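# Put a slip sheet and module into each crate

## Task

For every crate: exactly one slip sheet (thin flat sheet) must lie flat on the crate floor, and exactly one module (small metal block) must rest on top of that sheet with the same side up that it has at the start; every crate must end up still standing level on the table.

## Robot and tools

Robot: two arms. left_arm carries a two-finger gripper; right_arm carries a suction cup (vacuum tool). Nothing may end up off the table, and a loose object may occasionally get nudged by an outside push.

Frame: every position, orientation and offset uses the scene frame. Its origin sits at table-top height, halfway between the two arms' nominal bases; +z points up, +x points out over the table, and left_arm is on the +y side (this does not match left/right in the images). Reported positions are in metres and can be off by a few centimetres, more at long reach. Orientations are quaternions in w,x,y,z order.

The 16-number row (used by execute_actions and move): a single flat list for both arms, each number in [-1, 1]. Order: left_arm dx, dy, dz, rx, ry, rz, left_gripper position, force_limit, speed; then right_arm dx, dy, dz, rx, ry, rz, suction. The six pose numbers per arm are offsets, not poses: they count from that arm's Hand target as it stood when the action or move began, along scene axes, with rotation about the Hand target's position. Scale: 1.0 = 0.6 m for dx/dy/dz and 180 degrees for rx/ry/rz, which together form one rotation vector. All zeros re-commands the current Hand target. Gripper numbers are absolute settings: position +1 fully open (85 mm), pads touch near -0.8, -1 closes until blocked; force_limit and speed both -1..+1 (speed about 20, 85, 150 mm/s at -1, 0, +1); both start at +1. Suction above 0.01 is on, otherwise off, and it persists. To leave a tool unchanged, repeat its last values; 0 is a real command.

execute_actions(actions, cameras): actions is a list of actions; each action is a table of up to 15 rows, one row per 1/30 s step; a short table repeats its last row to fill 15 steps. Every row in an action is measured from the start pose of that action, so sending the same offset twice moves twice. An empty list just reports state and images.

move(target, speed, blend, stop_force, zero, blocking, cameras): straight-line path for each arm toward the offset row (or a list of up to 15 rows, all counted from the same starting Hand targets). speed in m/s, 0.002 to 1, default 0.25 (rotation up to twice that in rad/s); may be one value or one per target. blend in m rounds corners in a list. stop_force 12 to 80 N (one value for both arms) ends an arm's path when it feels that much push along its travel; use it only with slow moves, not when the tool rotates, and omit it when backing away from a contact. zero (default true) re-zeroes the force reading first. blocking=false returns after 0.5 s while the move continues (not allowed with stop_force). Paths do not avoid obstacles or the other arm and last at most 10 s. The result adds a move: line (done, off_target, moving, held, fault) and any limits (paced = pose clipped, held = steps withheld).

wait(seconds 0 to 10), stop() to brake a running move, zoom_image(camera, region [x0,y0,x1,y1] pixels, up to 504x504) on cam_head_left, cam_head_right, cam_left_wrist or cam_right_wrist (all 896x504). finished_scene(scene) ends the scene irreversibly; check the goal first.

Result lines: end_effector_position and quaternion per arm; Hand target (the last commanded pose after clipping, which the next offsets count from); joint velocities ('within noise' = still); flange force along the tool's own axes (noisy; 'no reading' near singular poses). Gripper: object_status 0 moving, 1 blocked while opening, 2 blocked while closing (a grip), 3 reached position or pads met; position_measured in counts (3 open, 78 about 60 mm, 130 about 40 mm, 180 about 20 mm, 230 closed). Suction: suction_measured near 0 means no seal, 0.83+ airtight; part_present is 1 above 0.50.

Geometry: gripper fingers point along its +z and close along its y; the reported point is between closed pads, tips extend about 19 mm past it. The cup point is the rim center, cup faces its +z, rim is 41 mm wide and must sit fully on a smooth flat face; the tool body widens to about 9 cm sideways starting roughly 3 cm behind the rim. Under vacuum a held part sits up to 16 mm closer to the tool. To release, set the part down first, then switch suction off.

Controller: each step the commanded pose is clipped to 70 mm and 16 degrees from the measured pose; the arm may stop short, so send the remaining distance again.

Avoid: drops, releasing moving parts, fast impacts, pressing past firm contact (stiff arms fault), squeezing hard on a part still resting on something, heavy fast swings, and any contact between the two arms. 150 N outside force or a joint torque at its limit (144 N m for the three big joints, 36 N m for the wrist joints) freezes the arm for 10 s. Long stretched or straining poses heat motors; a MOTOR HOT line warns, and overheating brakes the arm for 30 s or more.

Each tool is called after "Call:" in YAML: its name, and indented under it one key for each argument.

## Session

Call:
execute_actions:
  actions: []

Call:
zoom_image:
  camera: "cam_head_right"
  region: [250, 310, 620, 450]

Scene clock: 0.00 s.
left_arm: end_effector_position=(+0.4906, +0.0801, +0.2090) position_measured=3 object_status=3 end_effector_quat_wxyz=(-0.254, -0.488, +0.835, -0.026) | right_arm: end_effector_position=(+0.7339, +0.0055, +0.1416) suction_measured=0.00 part_present=0 end_effector_quat_wxyz=(-0.467, +0.742, -0.475, -0.074)
Joint positions: left_arm=[-0.217 0.684 0.454 0.391 -1.682 1.278] | right_arm=[0.293 0.891 0.222 1.717 0.684 -0.355]
Joint velocities: within noise
Flange force (N): no reading
Hand target: left_arm +0.4906, +0.0801, +0.2090; -0.254, -0.488, +0.835, -0.026 | right_arm +0.7339, +0.0055, +0.1416; -0.467, +0.742, -0.475, -0.074

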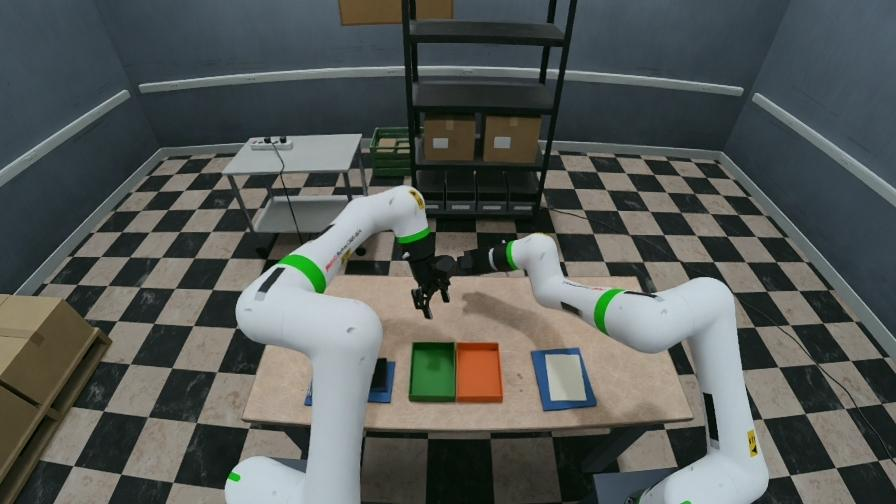

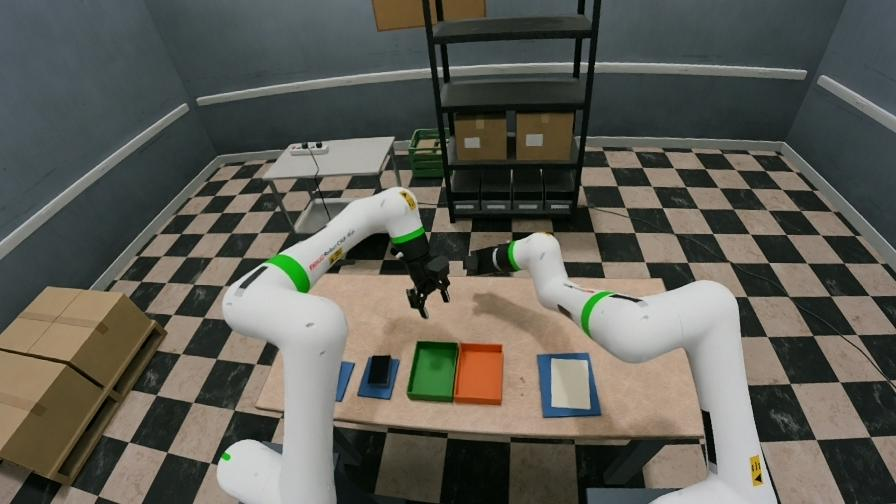

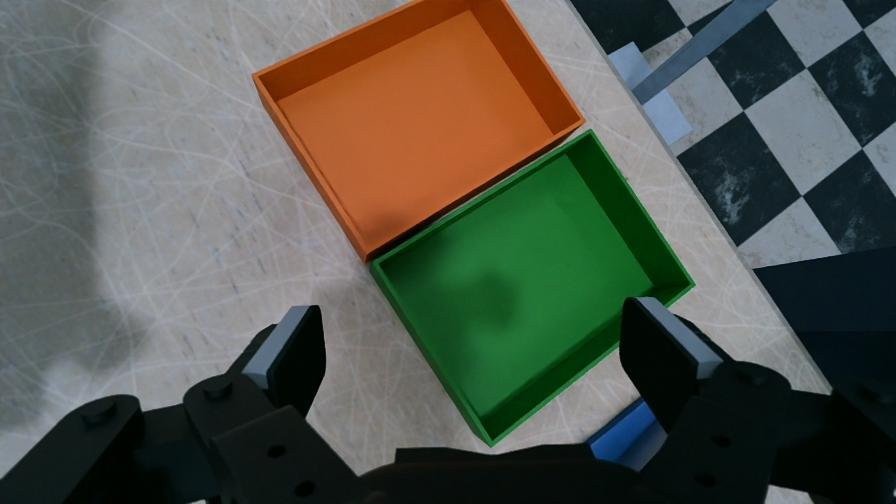

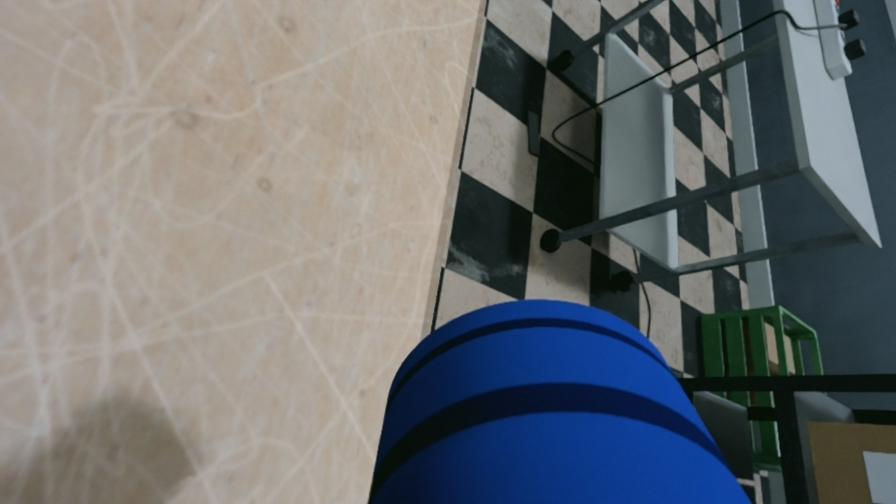

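Scaled by 1.362 from the camera's 896x504 image, which has a finer 1280x720 frame.

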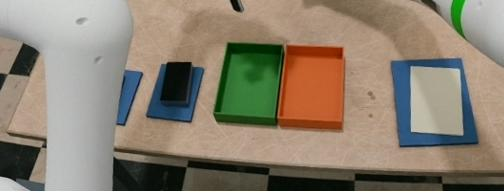

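Call:
move:
  target:
    - [0,0.25,0.1,0,0,0,1,0,0,-0.05,-0.4,0.2,0,0,0,0]
    - [-0.1,0.37,0.17,0.0175,-0.1713,-0.3291,1,0,0,-0.52,-0.54,0.265,-0.0576,0.3635,-0.5776,0]
  speed: 0.35

Scene clock: 15.67 s.
left_arm: end_effector_position=(+0.4306, +0.3021, +0.3110) position_measured=3 object_status=3 end_effector_quat_wxyz=(+0.000, +0.000, +1.000, +0.000) | right_arm: end_effector_position=(+0.4218, -0.3184, +0.3006) suction_measured=0.00 part_present=0 end_effector_quat_wxyz=(+0.000, +0.000, +1.000, +0.000)
Joint positions: left_arm=[-0.021 0.078 0.083 0 -1.576 0.048] | right_arm=[0.011 0.138 0.085 3.142 1.518 -3.171]
Joint velocities: within noise
Flange force (N): left_arm=[-0.6 0.1 -0.9] | right_arm=[1.5 1.4 -3.7]
Hand target: left_arm +0.4306, +0.3021, +0.3110; +0.000, +0.000, +1.000, +0.000 | right_arm +0.4219, -0.3185, +0.3006; +0.000, +0.000, +1.000, +0.000
Off the commanded pose: left_arm 0.000 m, 0 deg | right_arm 0.000 m, 0 deg.
move: done

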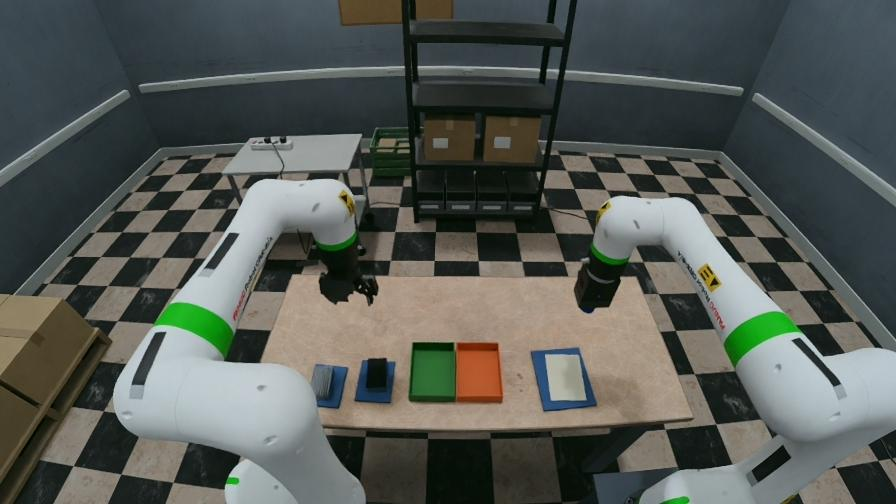

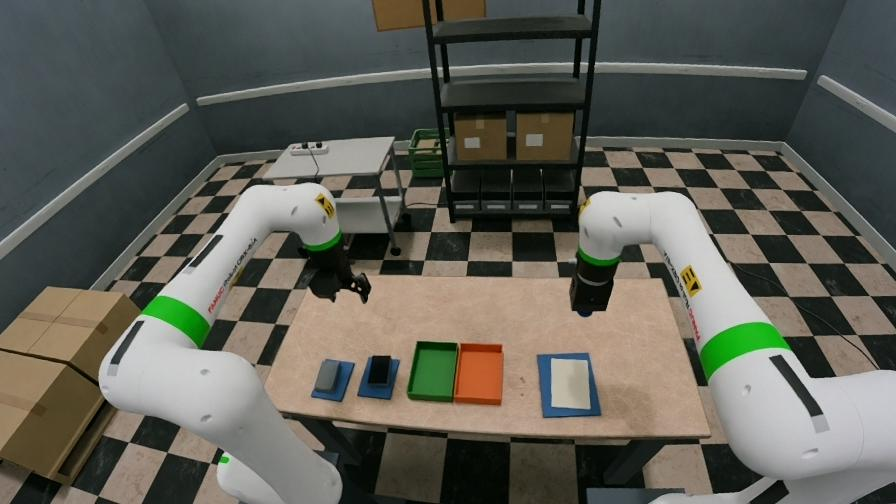

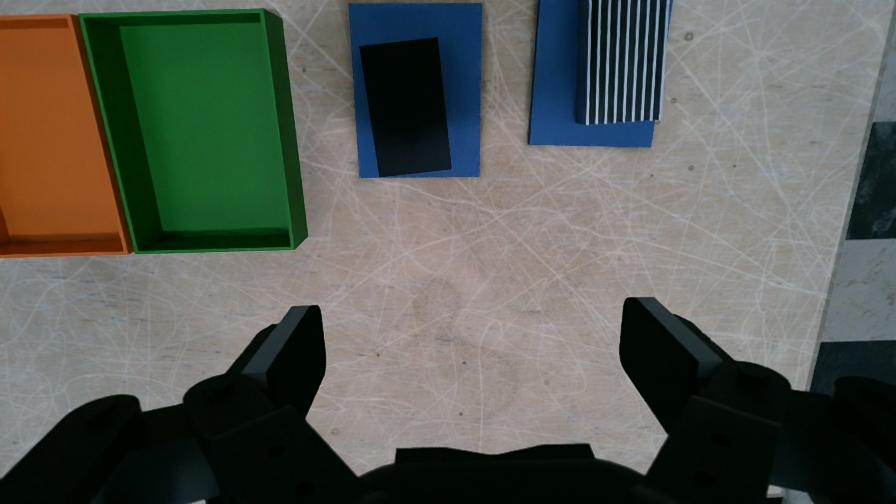

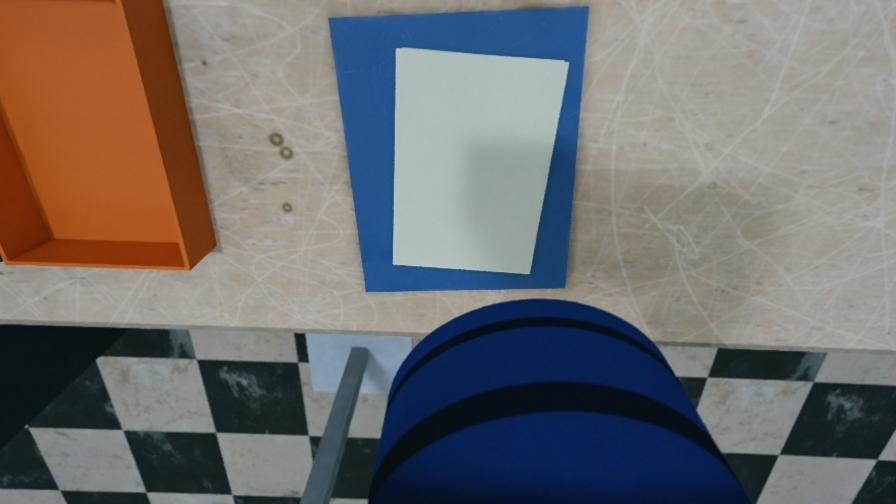

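Call:
move:
  target: [0,0,0,0,0,0,1,0,0,0.03,0.45,0,0,0,0,0]
  speed: 0.3
  cameras: ["cam_right_wrist","cam_head_right"]

Call:
zoom_image:
  camera: "cam_right_wrist"
  region: [200, 0, 704, 300]

Scene clock: 23.83 s.
left_arm: end_effector_position=(+0.4306, +0.3021, +0.3110) position_measured=3 object_status=3 end_effector_quat_wxyz=(+0.000, +0.000, +1.000, +0.000) | right_arm: end_effector_position=(+0.4398, -0.0485, +0.3007) suction_measured=0.00 part_present=0 end_effector_quat_wxyz=(+0.000, +0.000, +1.000, +0.000)
Joint positions: left_arm=[-0.021 0.078 0.083 0 -1.576 0.048] | right_arm=[0.473 0.528 0.596 3.142 1.639 -3.632]
Joint velocities: within noise
Flange force (N): left_arm=[0.7 0.4 -0.6] | right_arm=[3.0 -0.4 -3.3]
Hand target: left_arm +0.4306, +0.3021, +0.3110; +0.000, +0.000, +1.000, +0.000 | right_arm +0.4399, -0.0485, +0.3006; +0.000, +0.000, +1.000, +0.000
Off the commanded pose: left_arm 0.000 m, 0 deg | right_arm 0.000 m, 0 deg.
move: done
Images, in order (width x height): cam_head_right 896x504, cam_right_wrist 896x504.

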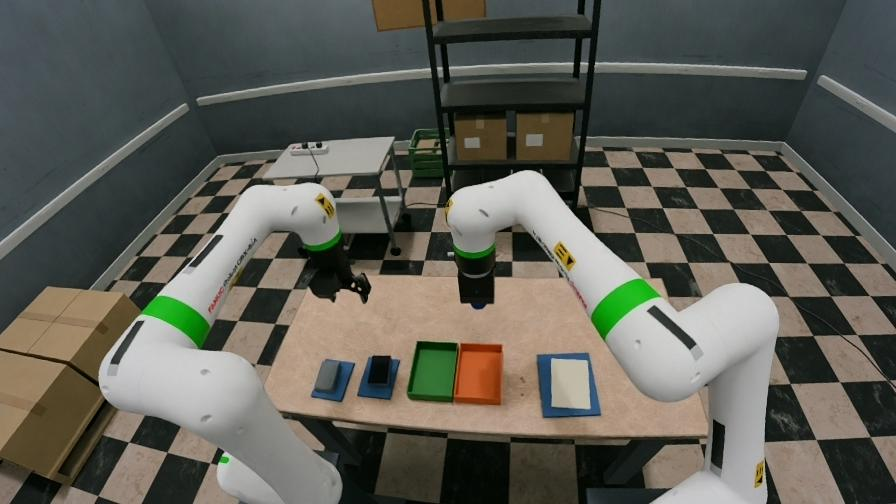

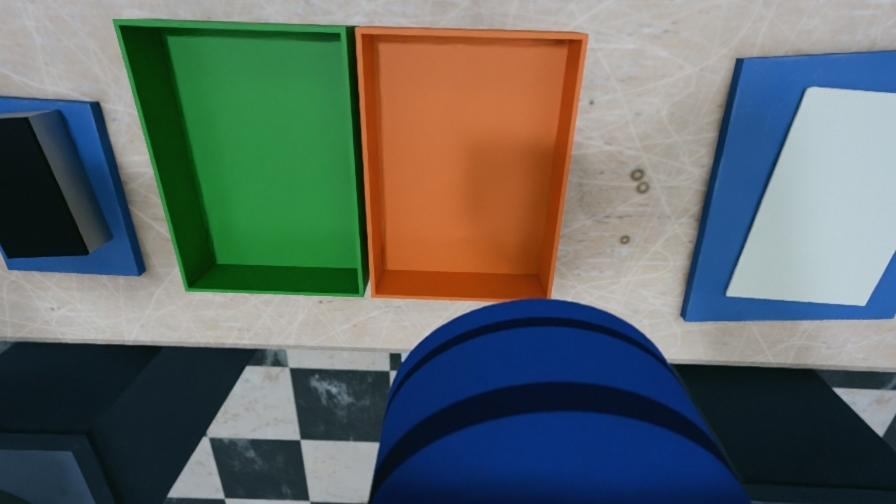

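Scaled by 1.000.

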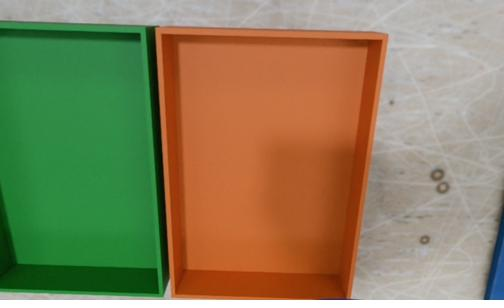

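Call:
zoom_image:
  camera: "cam_right_wrist"
  region: [340, 10, 600, 156]

Call:
zoom_image:
  camera: "cam_right_wrist"
  region: [340, 160, 600, 306]

Call:
zoom_image:
  camera: "cam_right_wrist"
  region: [110, 10, 370, 156]

Call:
zoom_image:
  camera: "cam_right_wrist"
  region: [110, 160, 370, 306]

Scaled by 1.938 from the camera's 896x504 image, which has a finer 1280x720 frame.

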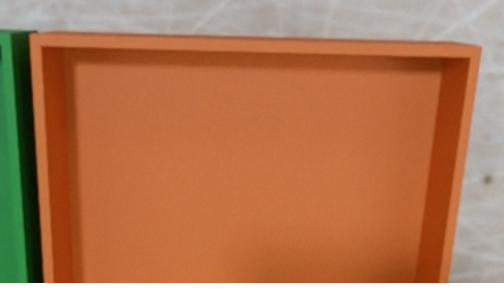

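Scaled by 1.938 from the camera's 896x504 image, which has a finer 1280x720 frame.

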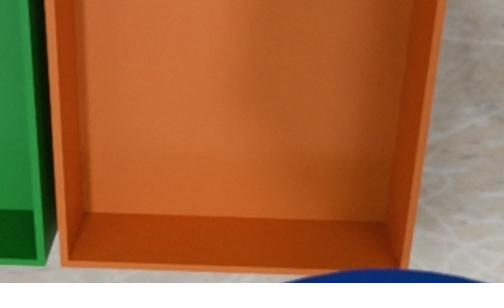

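Scaled by 1.938 from the camera's 896x504 image, which has a finer 1280x720 frame.

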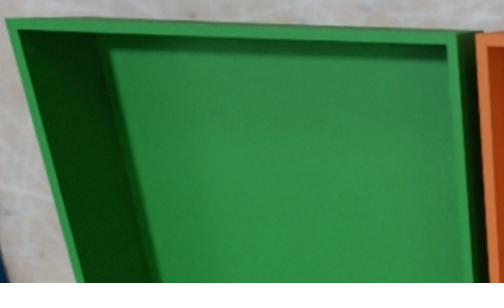

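Scaled by 1.938 from the camera's 896x504 image, which has a finer 1280x720 frame.

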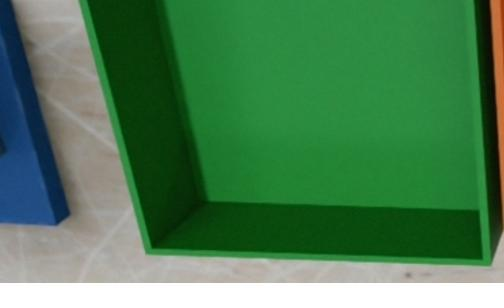

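Call:
move:
  target:
    - [-0.038,0,0,-0.36,0,0,1,0,0,-0.1778,-0.4532,-0.1,0,0,-0.015,0]
    - [-0.038,0,0,-0.36,0,0,1,0,0,-0.1778,-0.4532,-0.46,0,0,-0.015,0]
  speed: [0.3,0.2]
  blend: [0.03,0]
  cameras: ["cam_left_wrist","cam_right_wrist","cam_head_right"]

Scene clock: 39.13 s.
left_arm: end_effector_position=(+0.4078, +0.3021, +0.3110) position_measured=3 object_status=3 end_effector_quat_wxyz=(+0.000, +0.000, +0.844, -0.536) | right_arm: end_effector_position=(+0.3330, -0.3204, +0.0246) suction_measured=0.00 part_present=0 end_effector_quat_wxyz=(+0.000, +0.024, +1.000, +0.000)
Joint positions: left_arm=[0.49 0.095 -0.555 0.946 -1.635 -0.776] | right_arm=[0.013 0.205 -0.548 3.142 0.818 -3.22]
Joint velocities: within noise
Flange force (N): left_arm=[0.1 0.6 -0.5] | right_arm=[2.1 1.0 -5.4]
Hand target: left_arm +0.4078, +0.3021, +0.3110; +0.000, +0.000, +0.844, -0.536 | right_arm +0.3332, -0.3204, +0.0246; +0.000, +0.024, +1.000, +0.000
Off the commanded pose: left_arm 0.000 m, 0 deg | right_arm 0.000 m, 0 deg.
move: done
Images, in order (width x height): cam_head_right 896x504, cam_left_wrist 896x504, cam_right_wrist 896x504.

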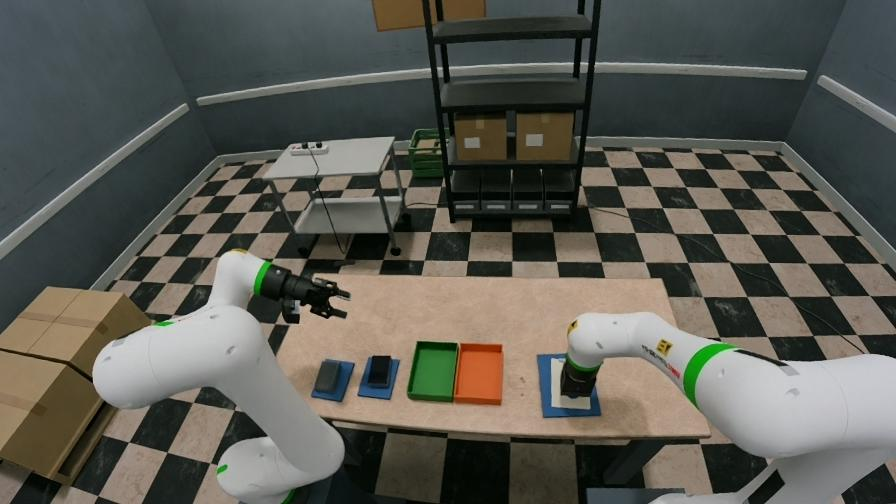

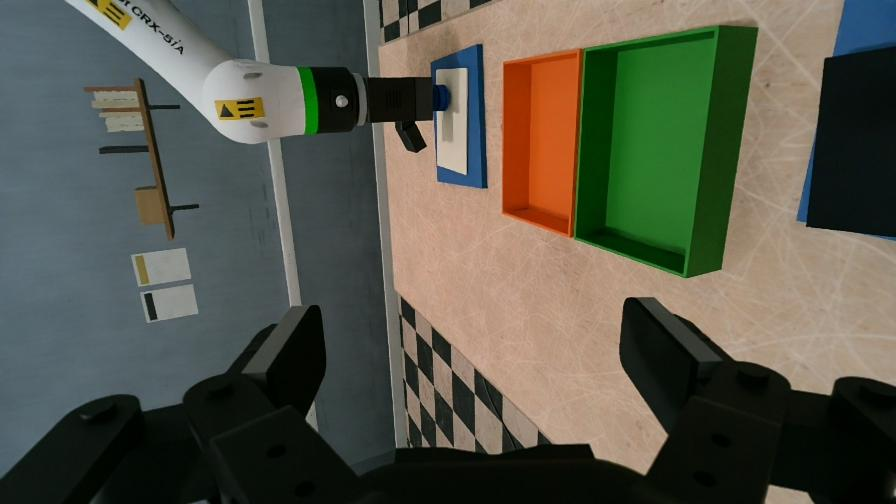

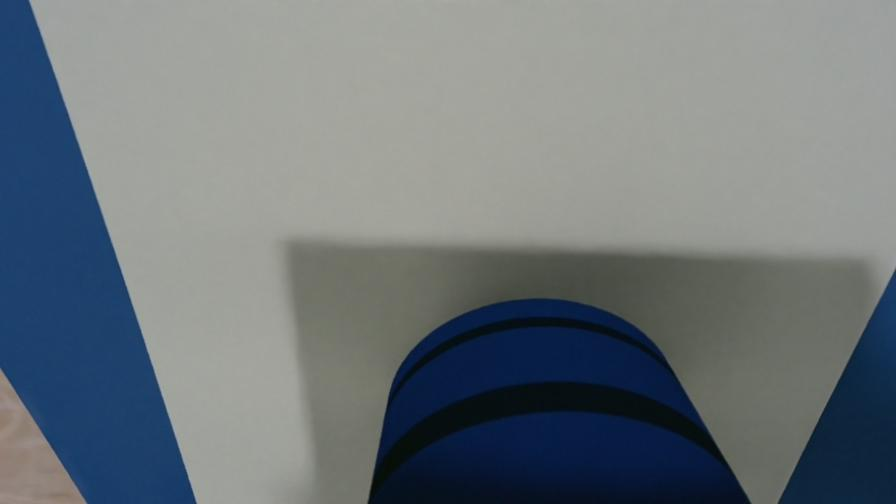

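Call:
move:
  target: [0,0,0,0,0,0,1,0,0,0,0,-0.06,0,0,0,1]
  speed: 0.012
  stop_force: 12
  cameras: ["cam_right_wrist"]

Call:
move:
  target: [0,0,0,0,0,0,1,0,0,0,0,0.05,0,0,0,1]
  speed: 0.04
  cameras: ["cam_left_wrist","cam_right_wrist"]

Scene clock: 43.77 s.
left_arm: end_effector_position=(+0.4078, +0.3021, +0.3110) position_measured=3 object_status=3 end_effector_quat_wxyz=(+0.000, +0.000, +0.844, -0.536) | right_arm: end_effector_position=(+0.3332, -0.3204, -0.0030) suction_measured=0.99 part_present=1 end_effector_quat_wxyz=(+0.000, +0.024, +1.000, +0.000)
Joint positions: left_arm=[0.49 0.095 -0.555 0.946 -1.635 -0.776] | right_arm=[0.013 0.262 -0.565 3.142 0.744 -3.22]
Joint velocities: within noise
Flange force (N): left_arm=[0.0 0.1 -0.5] | right_arm=[4.2 -1.6 -29.9]
Hand target: left_arm +0.4078, +0.3021, +0.3110; +0.000, +0.000, +0.844, -0.536 | right_arm +0.3332, -0.3204, -0.0030; +0.000, +0.024, +1.000, +0.000 (not the last commanded pose)
Off the commanded pose: left_arm 0.000 m, 0 deg | right_arm 0.008 m, 0 deg.
move: contact (right_arm)
Images, in order (width x height): cam_right_wrist 896x504.

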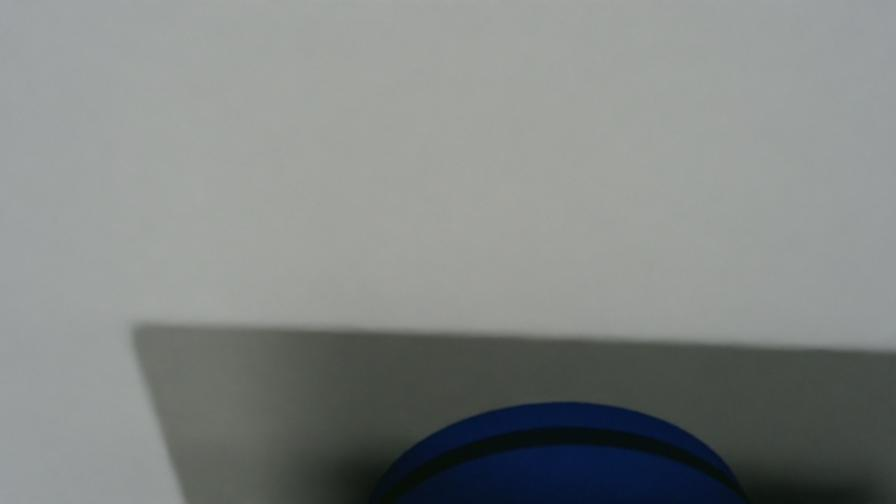

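Scene clock: 44.83 s.
left_arm: end_effector_position=(+0.4078, +0.3021, +0.3110) position_measured=3 object_status=3 end_effector_quat_wxyz=(+0.000, +0.000, +0.844, -0.536) | right_arm: end_effector_position=(+0.3332, -0.3204, +0.0270) suction_measured=0.99 part_present=1 end_effector_quat_wxyz=(+0.000, +0.024, +1.000, +0.000)
Joint positions: left_arm=[0.49 0.095 -0.555 0.946 -1.635 -0.776] | right_arm=[0.013 0.201 -0.546 3.142 0.824 -3.22]
Joint velocities: within noise
Flange force (N): left_arm=[-0.1 0.4 -0.1] | right_arm=[0.4 1.4 -5.3]
Hand target: left_arm +0.4078, +0.3021, +0.3110; +0.000, +0.000, +0.844, -0.536 | right_arm +0.3332, -0.3204, +0.0270; +0.000, +0.024, +1.000, +0.000
Off the commanded pose: left_arm 0.000 m, 0 deg | right_arm 0.000 m, 0 deg.
move: done
Images, in order (width x height): cam_left_wrist 896x504, cam_right_wrist 896x504.

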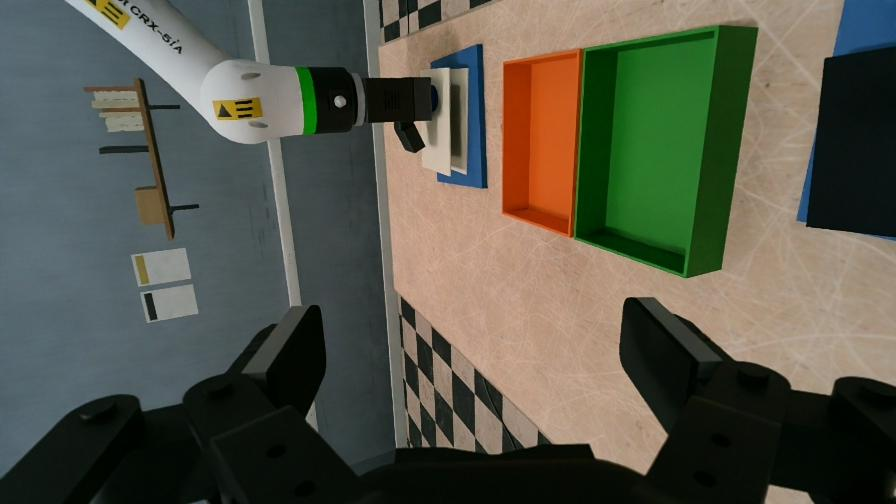

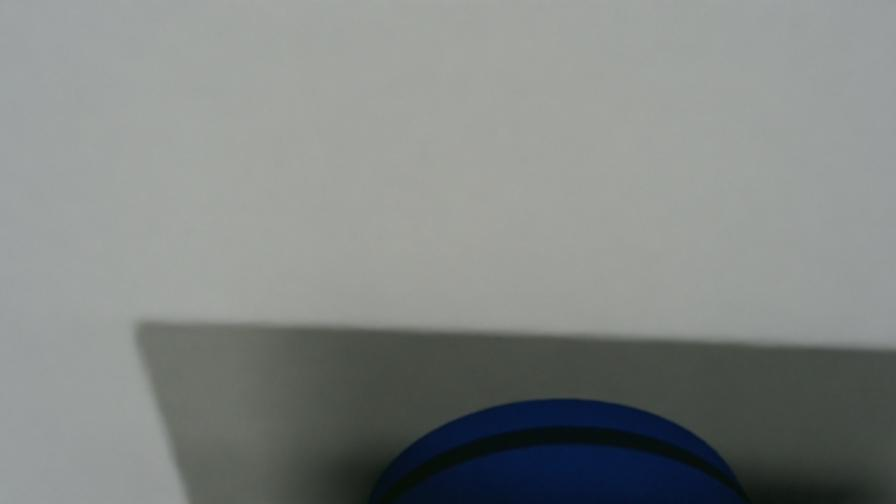

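Call:
move:
  target:
    - [0,0,0,0,0,0,1,0,0,0,0,0.18,0,0,0,1]
    - [0,0,0,0,0,0,1,0,0,0.031,0.452,0.18,0,0,0.015,1]
    - [0,0,0,0,0,0,1,0,0,0.031,0.452,0.032,0,0,0.015,1]
  speed: [0.12,0.17,0.1]
  blend: [0.03,0.03,0]
  cameras: ["cam_left_wrist","cam_head_right","cam_right_wrist"]

Call:
zoom_image:
  camera: "cam_left_wrist"
  region: [400, 0, 700, 300]

Call:
zoom_image:
  camera: "cam_head_right"
  region: [380, 310, 540, 430]

Scene clock: 50.87 s.
left_arm: end_effector_position=(+0.4078, +0.3021, +0.3110) position_measured=3 object_status=3 end_effector_quat_wxyz=(+0.000, +0.000, +0.844, -0.536) | right_arm: end_effector_position=(+0.3518, -0.0492, +0.0462) suction_measured=0.99 part_present=1 end_effector_quat_wxyz=(+0.000, +0.000, +1.000, +0.000)
Joint positions: left_arm=[0.49 0.095 -0.555 0.946 -1.635 -0.776] | right_arm=[0.545 0.519 -0.037 3.142 1.015 -3.705]
Joint velocities: within noise
Flange force (N): left_arm=[0.7 0.4 -0.4] | right_arm=[1.5 0.4 -4.9]
Hand target: left_arm +0.4078, +0.3021, +0.3110; +0.000, +0.000, +0.844, -0.536 | right_arm +0.3518, -0.0492, +0.0462; +0.000, +0.000, +1.000, +0.000
Off the commanded pose: left_arm 0.000 m, 0 deg | right_arm 0.000 m, 0 deg.
move: done
Images, in order (width x height): cam_head_right 896x504, cam_left_wrist 896x504, cam_right_wrist 896x504.

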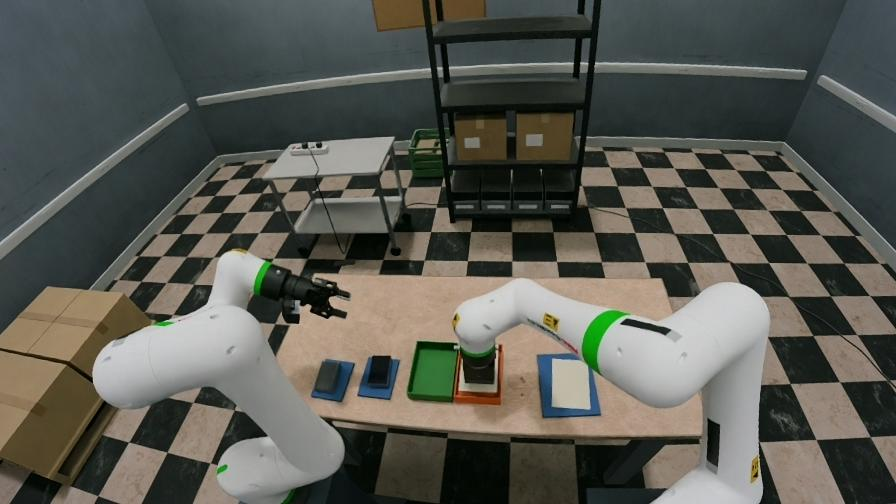

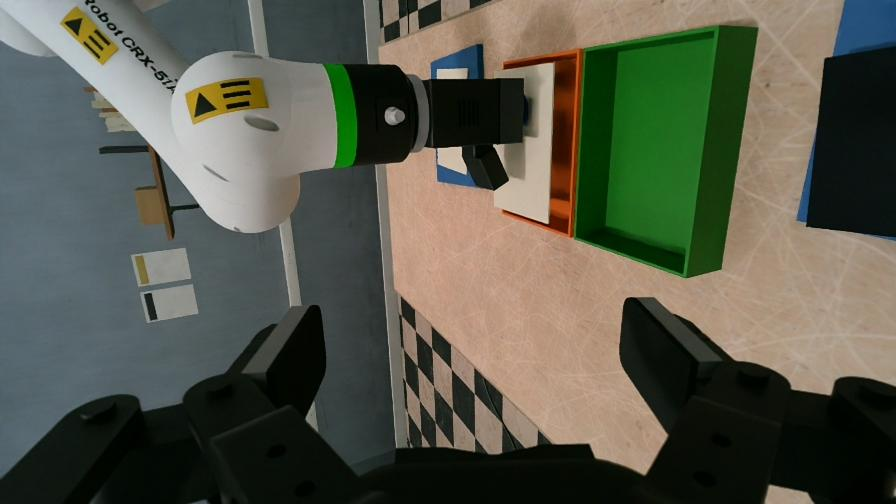

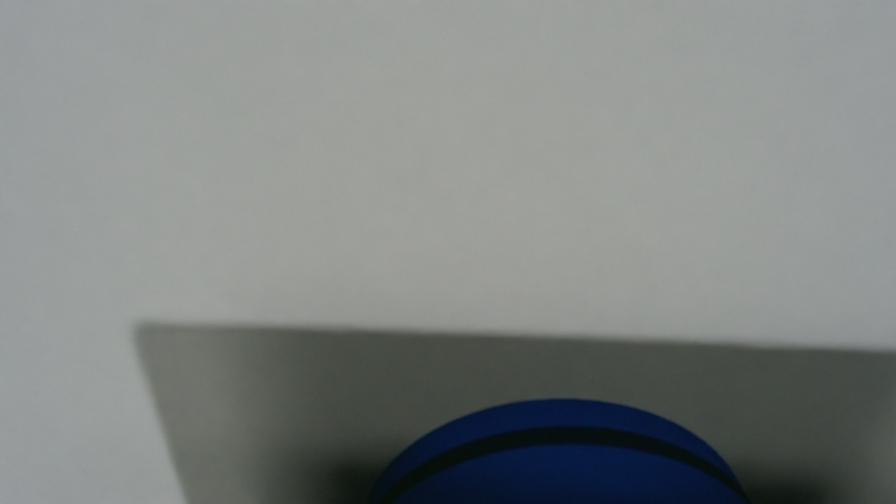

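Scaled by 1.680 from the camera's 896x504 image, which has a finer 1280x720 frame.

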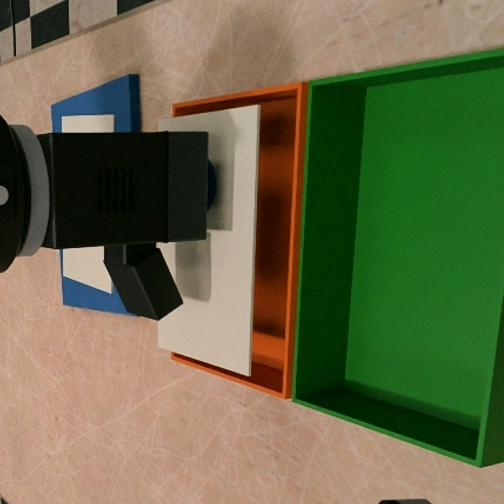

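Scaled by 3.150 from the camera's 896x504 image, which has a finer 1280x720 frame.

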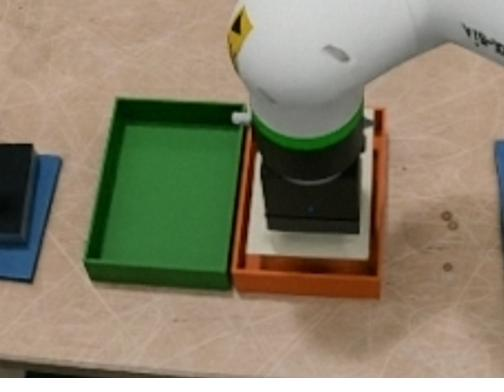

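Call:
move:
  target: [0,0,0,0,0,0,1,0,0,0,0,-0.05,0,0,0,1]
  speed: 0.05
  cameras: ["cam_left_wrist","cam_head_right"]

Call:
zoom_image:
  camera: "cam_left_wrist"
  region: [470, 30, 620, 250]

Call:
zoom_image:
  camera: "cam_head_right"
  region: [400, 330, 520, 420]

Scene clock: 53.20 s.
left_arm: end_effector_position=(+0.4078, +0.3021, +0.3110) position_measured=3 object_status=3 end_effector_quat_wxyz=(+0.000, +0.000, +0.844, -0.536) | right_arm: end_effector_position=(+0.3518, -0.0492, +0.0162) suction_measured=0.99 part_present=1 end_effector_quat_wxyz=(+0.000, +0.000, +1.000, +0.000)
Joint positions: left_arm=[0.49 0.095 -0.555 0.946 -1.635 -0.776] | right_arm=[0.545 0.56 -0.057 3.142 0.955 -3.705]
Joint velocities: within noise
Flange force (N): left_arm=[-0.8 0.5 -0.7] | right_arm=[1.4 1.1 -5.1]
Hand target: left_arm +0.4078, +0.3021, +0.3110; +0.000, +0.000, +0.844, -0.536 | right_arm +0.3518, -0.0492, +0.0162; +0.000, +0.000, +1.000, +0.000
Off the commanded pose: left_arm 0.000 m, 0 deg | right_arm 0.000 m, 0 deg.
move: done
Images, in order (width x height): cam_head_right 896x504, cam_left_wrist 896x504.

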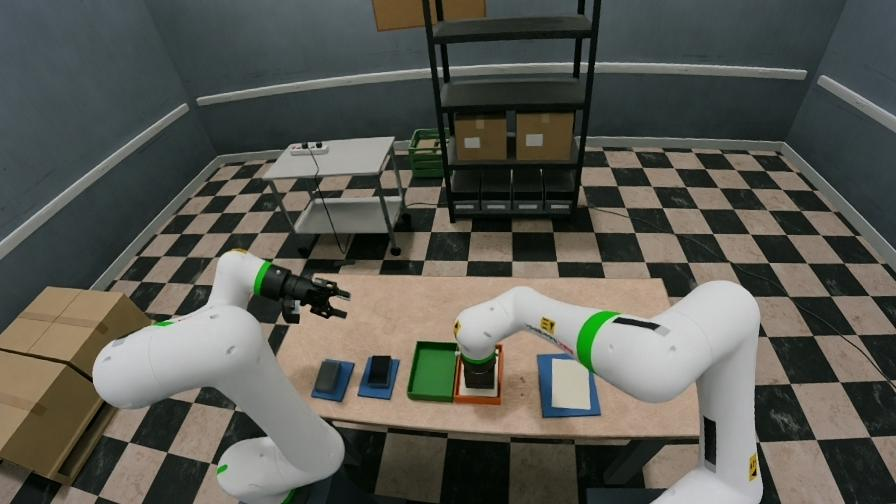

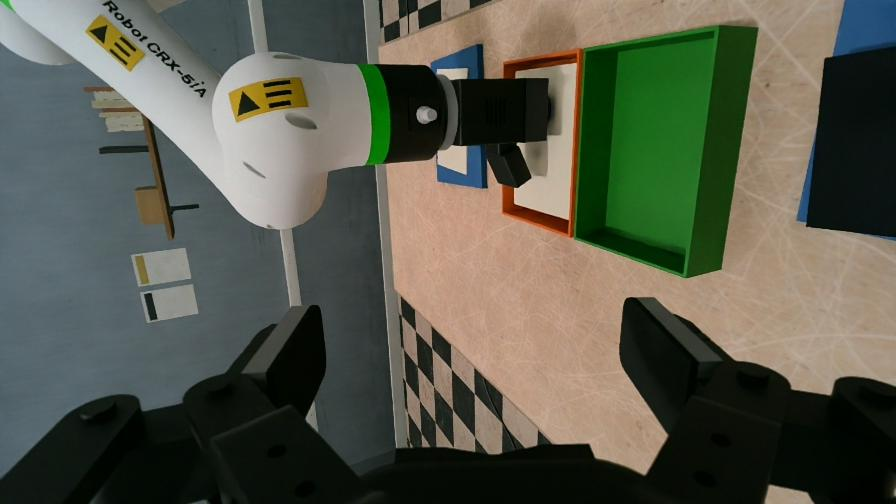

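Scaled by 2.291 from the camera's 896x504 image, which has a finer 1280x720 frame.

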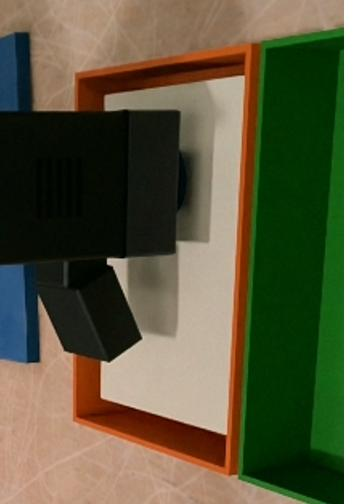

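Scaled by 4.200 from the camera's 896x504 image, which has a finer 1280x720 frame.

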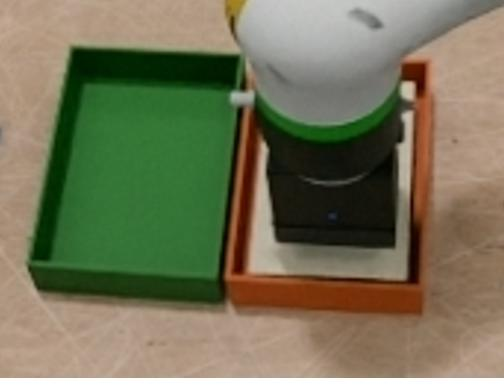

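Call:
move:
  target: [0,0,0,0,0,0,1,0,0,0,0,-0.06,0,0,0,1]
  speed: 0.015
  stop_force: 12
  cameras: []

Call:
execute_actions:
  actions:
    - [[0,0,0,0,0,0,1,0,0,0,0,0.008,0,0,0,0]]
    - [[0,0,0,0,0,0,1,0,0,0,0,0,0,0,0,0]]
  cameras: []

Call:
move:
  target:
    - [0,0,0,0,0,0,1,0,0,0,0,0.05,0,0,0,0]
    - [0,0,0,0,0,0,1,0,0,0,0,0.23,0,0,0,0]
  speed: [0.04,0.15]
  cameras: ["cam_left_wrist","cam_right_wrist"]

Call:
zoom_image:
  camera: "cam_left_wrist"
  region: [470, 30, 620, 250]

Scene clock: 58.73 s.
left_arm: end_effector_position=(+0.4078, +0.3021, +0.3110) position_measured=3 object_status=3 end_effector_quat_wxyz=(+0.000, +0.000, +0.844, -0.536) | right_arm: end_effector_position=(+0.3519, -0.0491, -0.0117) suction_measured=0.99 part_present=1 end_effector_quat_wxyz=(+0.000, +0.000, +1.000, +0.000)
Joint positions: left_arm=[0.49 0.095 -0.555 0.946 -1.635 -0.776] | right_arm=[0.545 0.601 -0.07 3.142 0.9 -3.705]
Joint velocities: within noise
Flange force (N): left_arm=[-0.4 0.3 -0.2] | right_arm=[4.0 -2.4 -29.5]
Hand target: left_arm +0.4078, +0.3021, +0.3110; +0.000, +0.000, +0.844, -0.536 | right_arm +0.3519, -0.0491, -0.0117; +0.000, +0.000, +1.000, +0.000 (not the last commanded pose)
Off the commanded pose: left_arm 0.000 m, 0 deg | right_arm 0.008 m, 0 deg.
move: contact (right_arm)
No camera images: "cameras" was empty.

Scene clock: 59.93 s.
left_arm: end_effector_position=(+0.4078, +0.3021, +0.3110) position_measured=3 object_status=3 end_effector_quat_wxyz=(+0.000, +0.000, +0.844, -0.536) | right_arm: end_effector_position=(+0.3519, -0.0491, -0.0069) suction_measured=0.00 part_present=0 end_effector_quat_wxyz=(+0.000, +0.000, +1.000, +0.000)
Joint positions: left_arm=[0.49 0.095 -0.555 0.946 -1.635 -0.776] | right_arm=[0.545 0.593 -0.068 3.142 0.909 -3.705]
Joint velocities: within noise
Flange force (N): left_arm=[-0.6 0.2 -0.4] | right_arm=[1.6 0.7 -18.1]
Flange force at the end of the 1st action (N): left_arm=[-0.7 0.3 -0.8] | right_arm=[2.2 0.5 -18.1]
Hand target: left_arm +0.4078, +0.3021, +0.3110; +0.000, +0.000, +0.844, -0.536 | right_arm +0.3519, -0.0491, -0.0069; +0.000, +0.000, +1.000, +0.000
Off the commanded pose: left_arm 0.000 m, 0 deg | right_arm 0.000 m, 0 deg.
No camera images: "cameras" was empty.

Scene clock: 61.87 s.
left_arm: end_effector_position=(+0.4078, +0.3021, +0.3110) position_measured=3 object_status=3 end_effector_quat_wxyz=(+0.000, +0.000, +0.844, -0.536) | right_arm: end_effector_position=(+0.3518, -0.0490, +0.1311) suction_measured=0.00 part_present=0 end_effector_quat_wxyz=(+0.000, +0.000, +1.000, +0.000)
Joint positions: left_arm=[0.49 0.095 -0.555 0.946 -1.635 -0.776] | right_arm=[0.545 0.426 0.045 3.142 1.19 -3.705]
Joint velocities: within noise
Flange force (N): left_arm=[-0.3 -0.4 -0.7] | right_arm=[2.4 -0.2 -4.2]
Hand target: left_arm +0.4078, +0.3021, +0.3110; +0.000, +0.000, +0.844, -0.536 | right_arm +0.3519, -0.0491, +0.1311; +0.000, +0.000, +1.000, +0.000
Off the commanded pose: left_arm 0.000 m, 0 deg | right_arm 0.000 m, 0 deg.
move: done
Images, in order (width x height): cam_left_wrist 896x504, cam_right_wrist 896x504.

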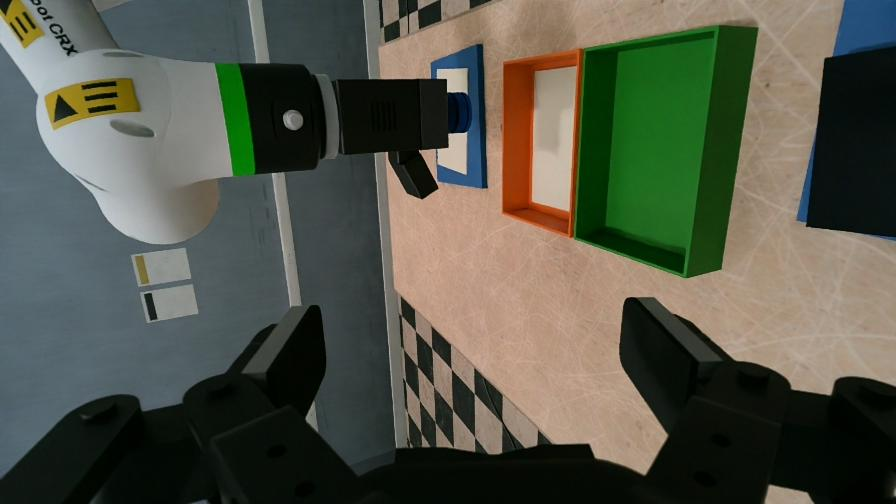

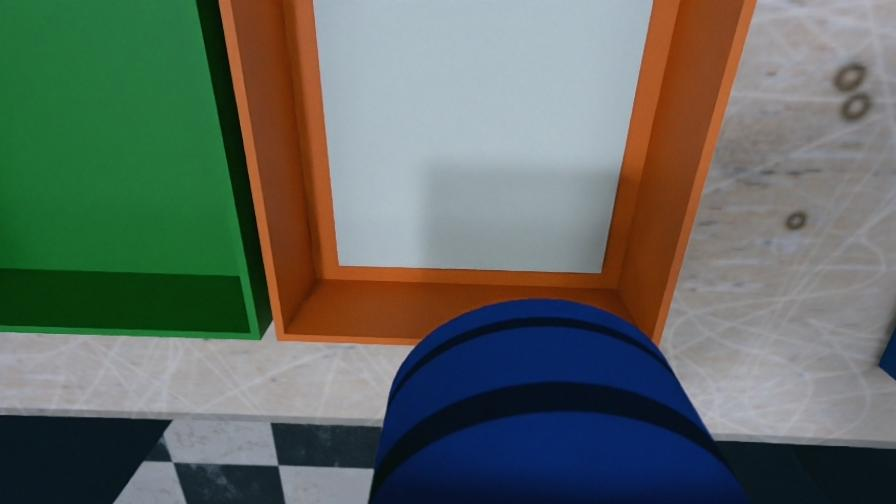

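Scaled by 2.291 from the camera's 896x504 image, which has a finer 1280x720 frame.

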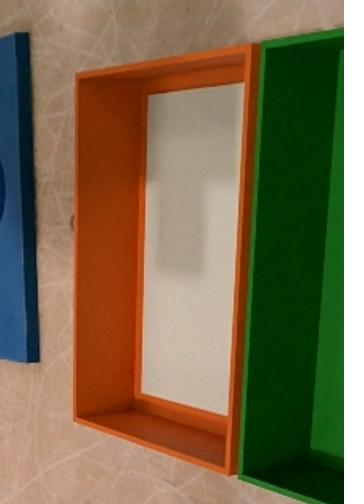

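Call:
move:
  target:
    - [0,0,0,0,0,0,1,0,0,0.117,-0.449,0.282,0,0,0,0]
  speed: 0.3
  cameras: ["cam_right_wrist"]

Call:
zoom_image:
  camera: "cam_right_wrist"
  region: [340, 20, 600, 300]

Scene clock: 66.67 s.
left_arm: end_effector_position=(+0.4078, +0.3021, +0.3110) position_measured=3 object_status=3 end_effector_quat_wxyz=(+0.000, +0.000, +0.844, -0.536) | right_arm: end_effector_position=(+0.4221, -0.3185, +0.3003) suction_measured=0.00 part_present=0 end_effector_quat_wxyz=(+0.000, +0.000, +1.000, +0.000)
Joint positions: left_arm=[0.49 0.095 -0.555 0.946 -1.635 -0.776] | right_arm=[0.011 0.138 0.084 3.142 1.517 -3.171]
Joint velocities: within noise
Flange force (N): left_arm=[-0.1 0.0 -0.6] | right_arm=[3.0 1.1 -3.3]
Hand target: left_arm +0.4078, +0.3021, +0.3110; +0.000, +0.000, +0.844, -0.536 | right_arm +0.4221, -0.3185, +0.3003; +0.000, +0.000, +1.000, +0.000
Off the commanded pose: left_arm 0.000 m, 0 deg | right_arm 0.000 m, 0 deg.
move: done
Images, in order (width x height): cam_right_wrist 896x504.

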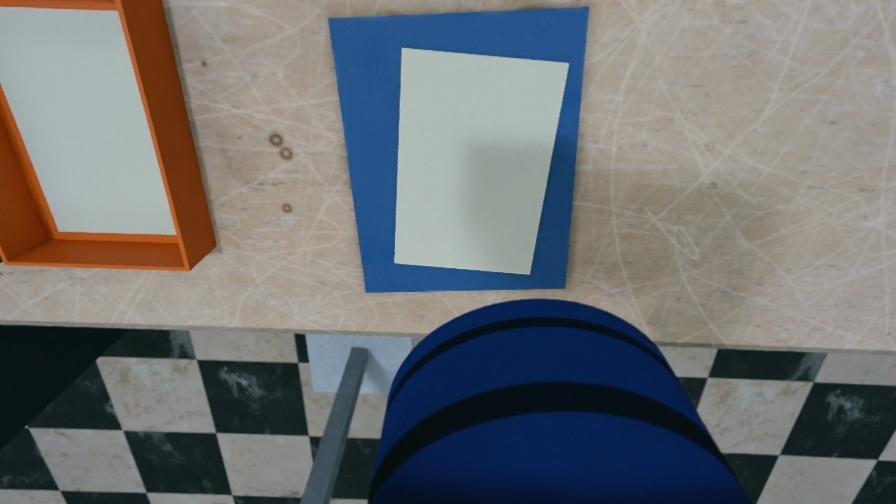

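Scaled by 1.800 from the camera's 896x504 image, which has a finer 1280x720 frame.

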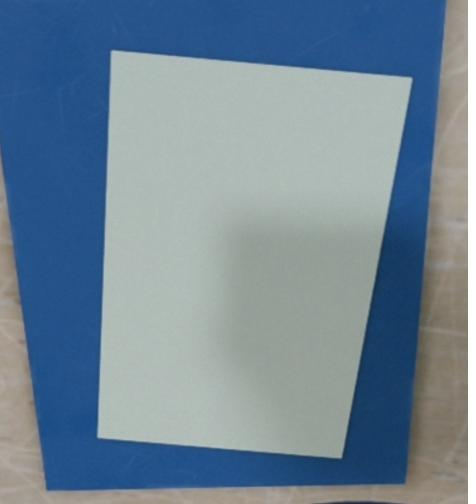

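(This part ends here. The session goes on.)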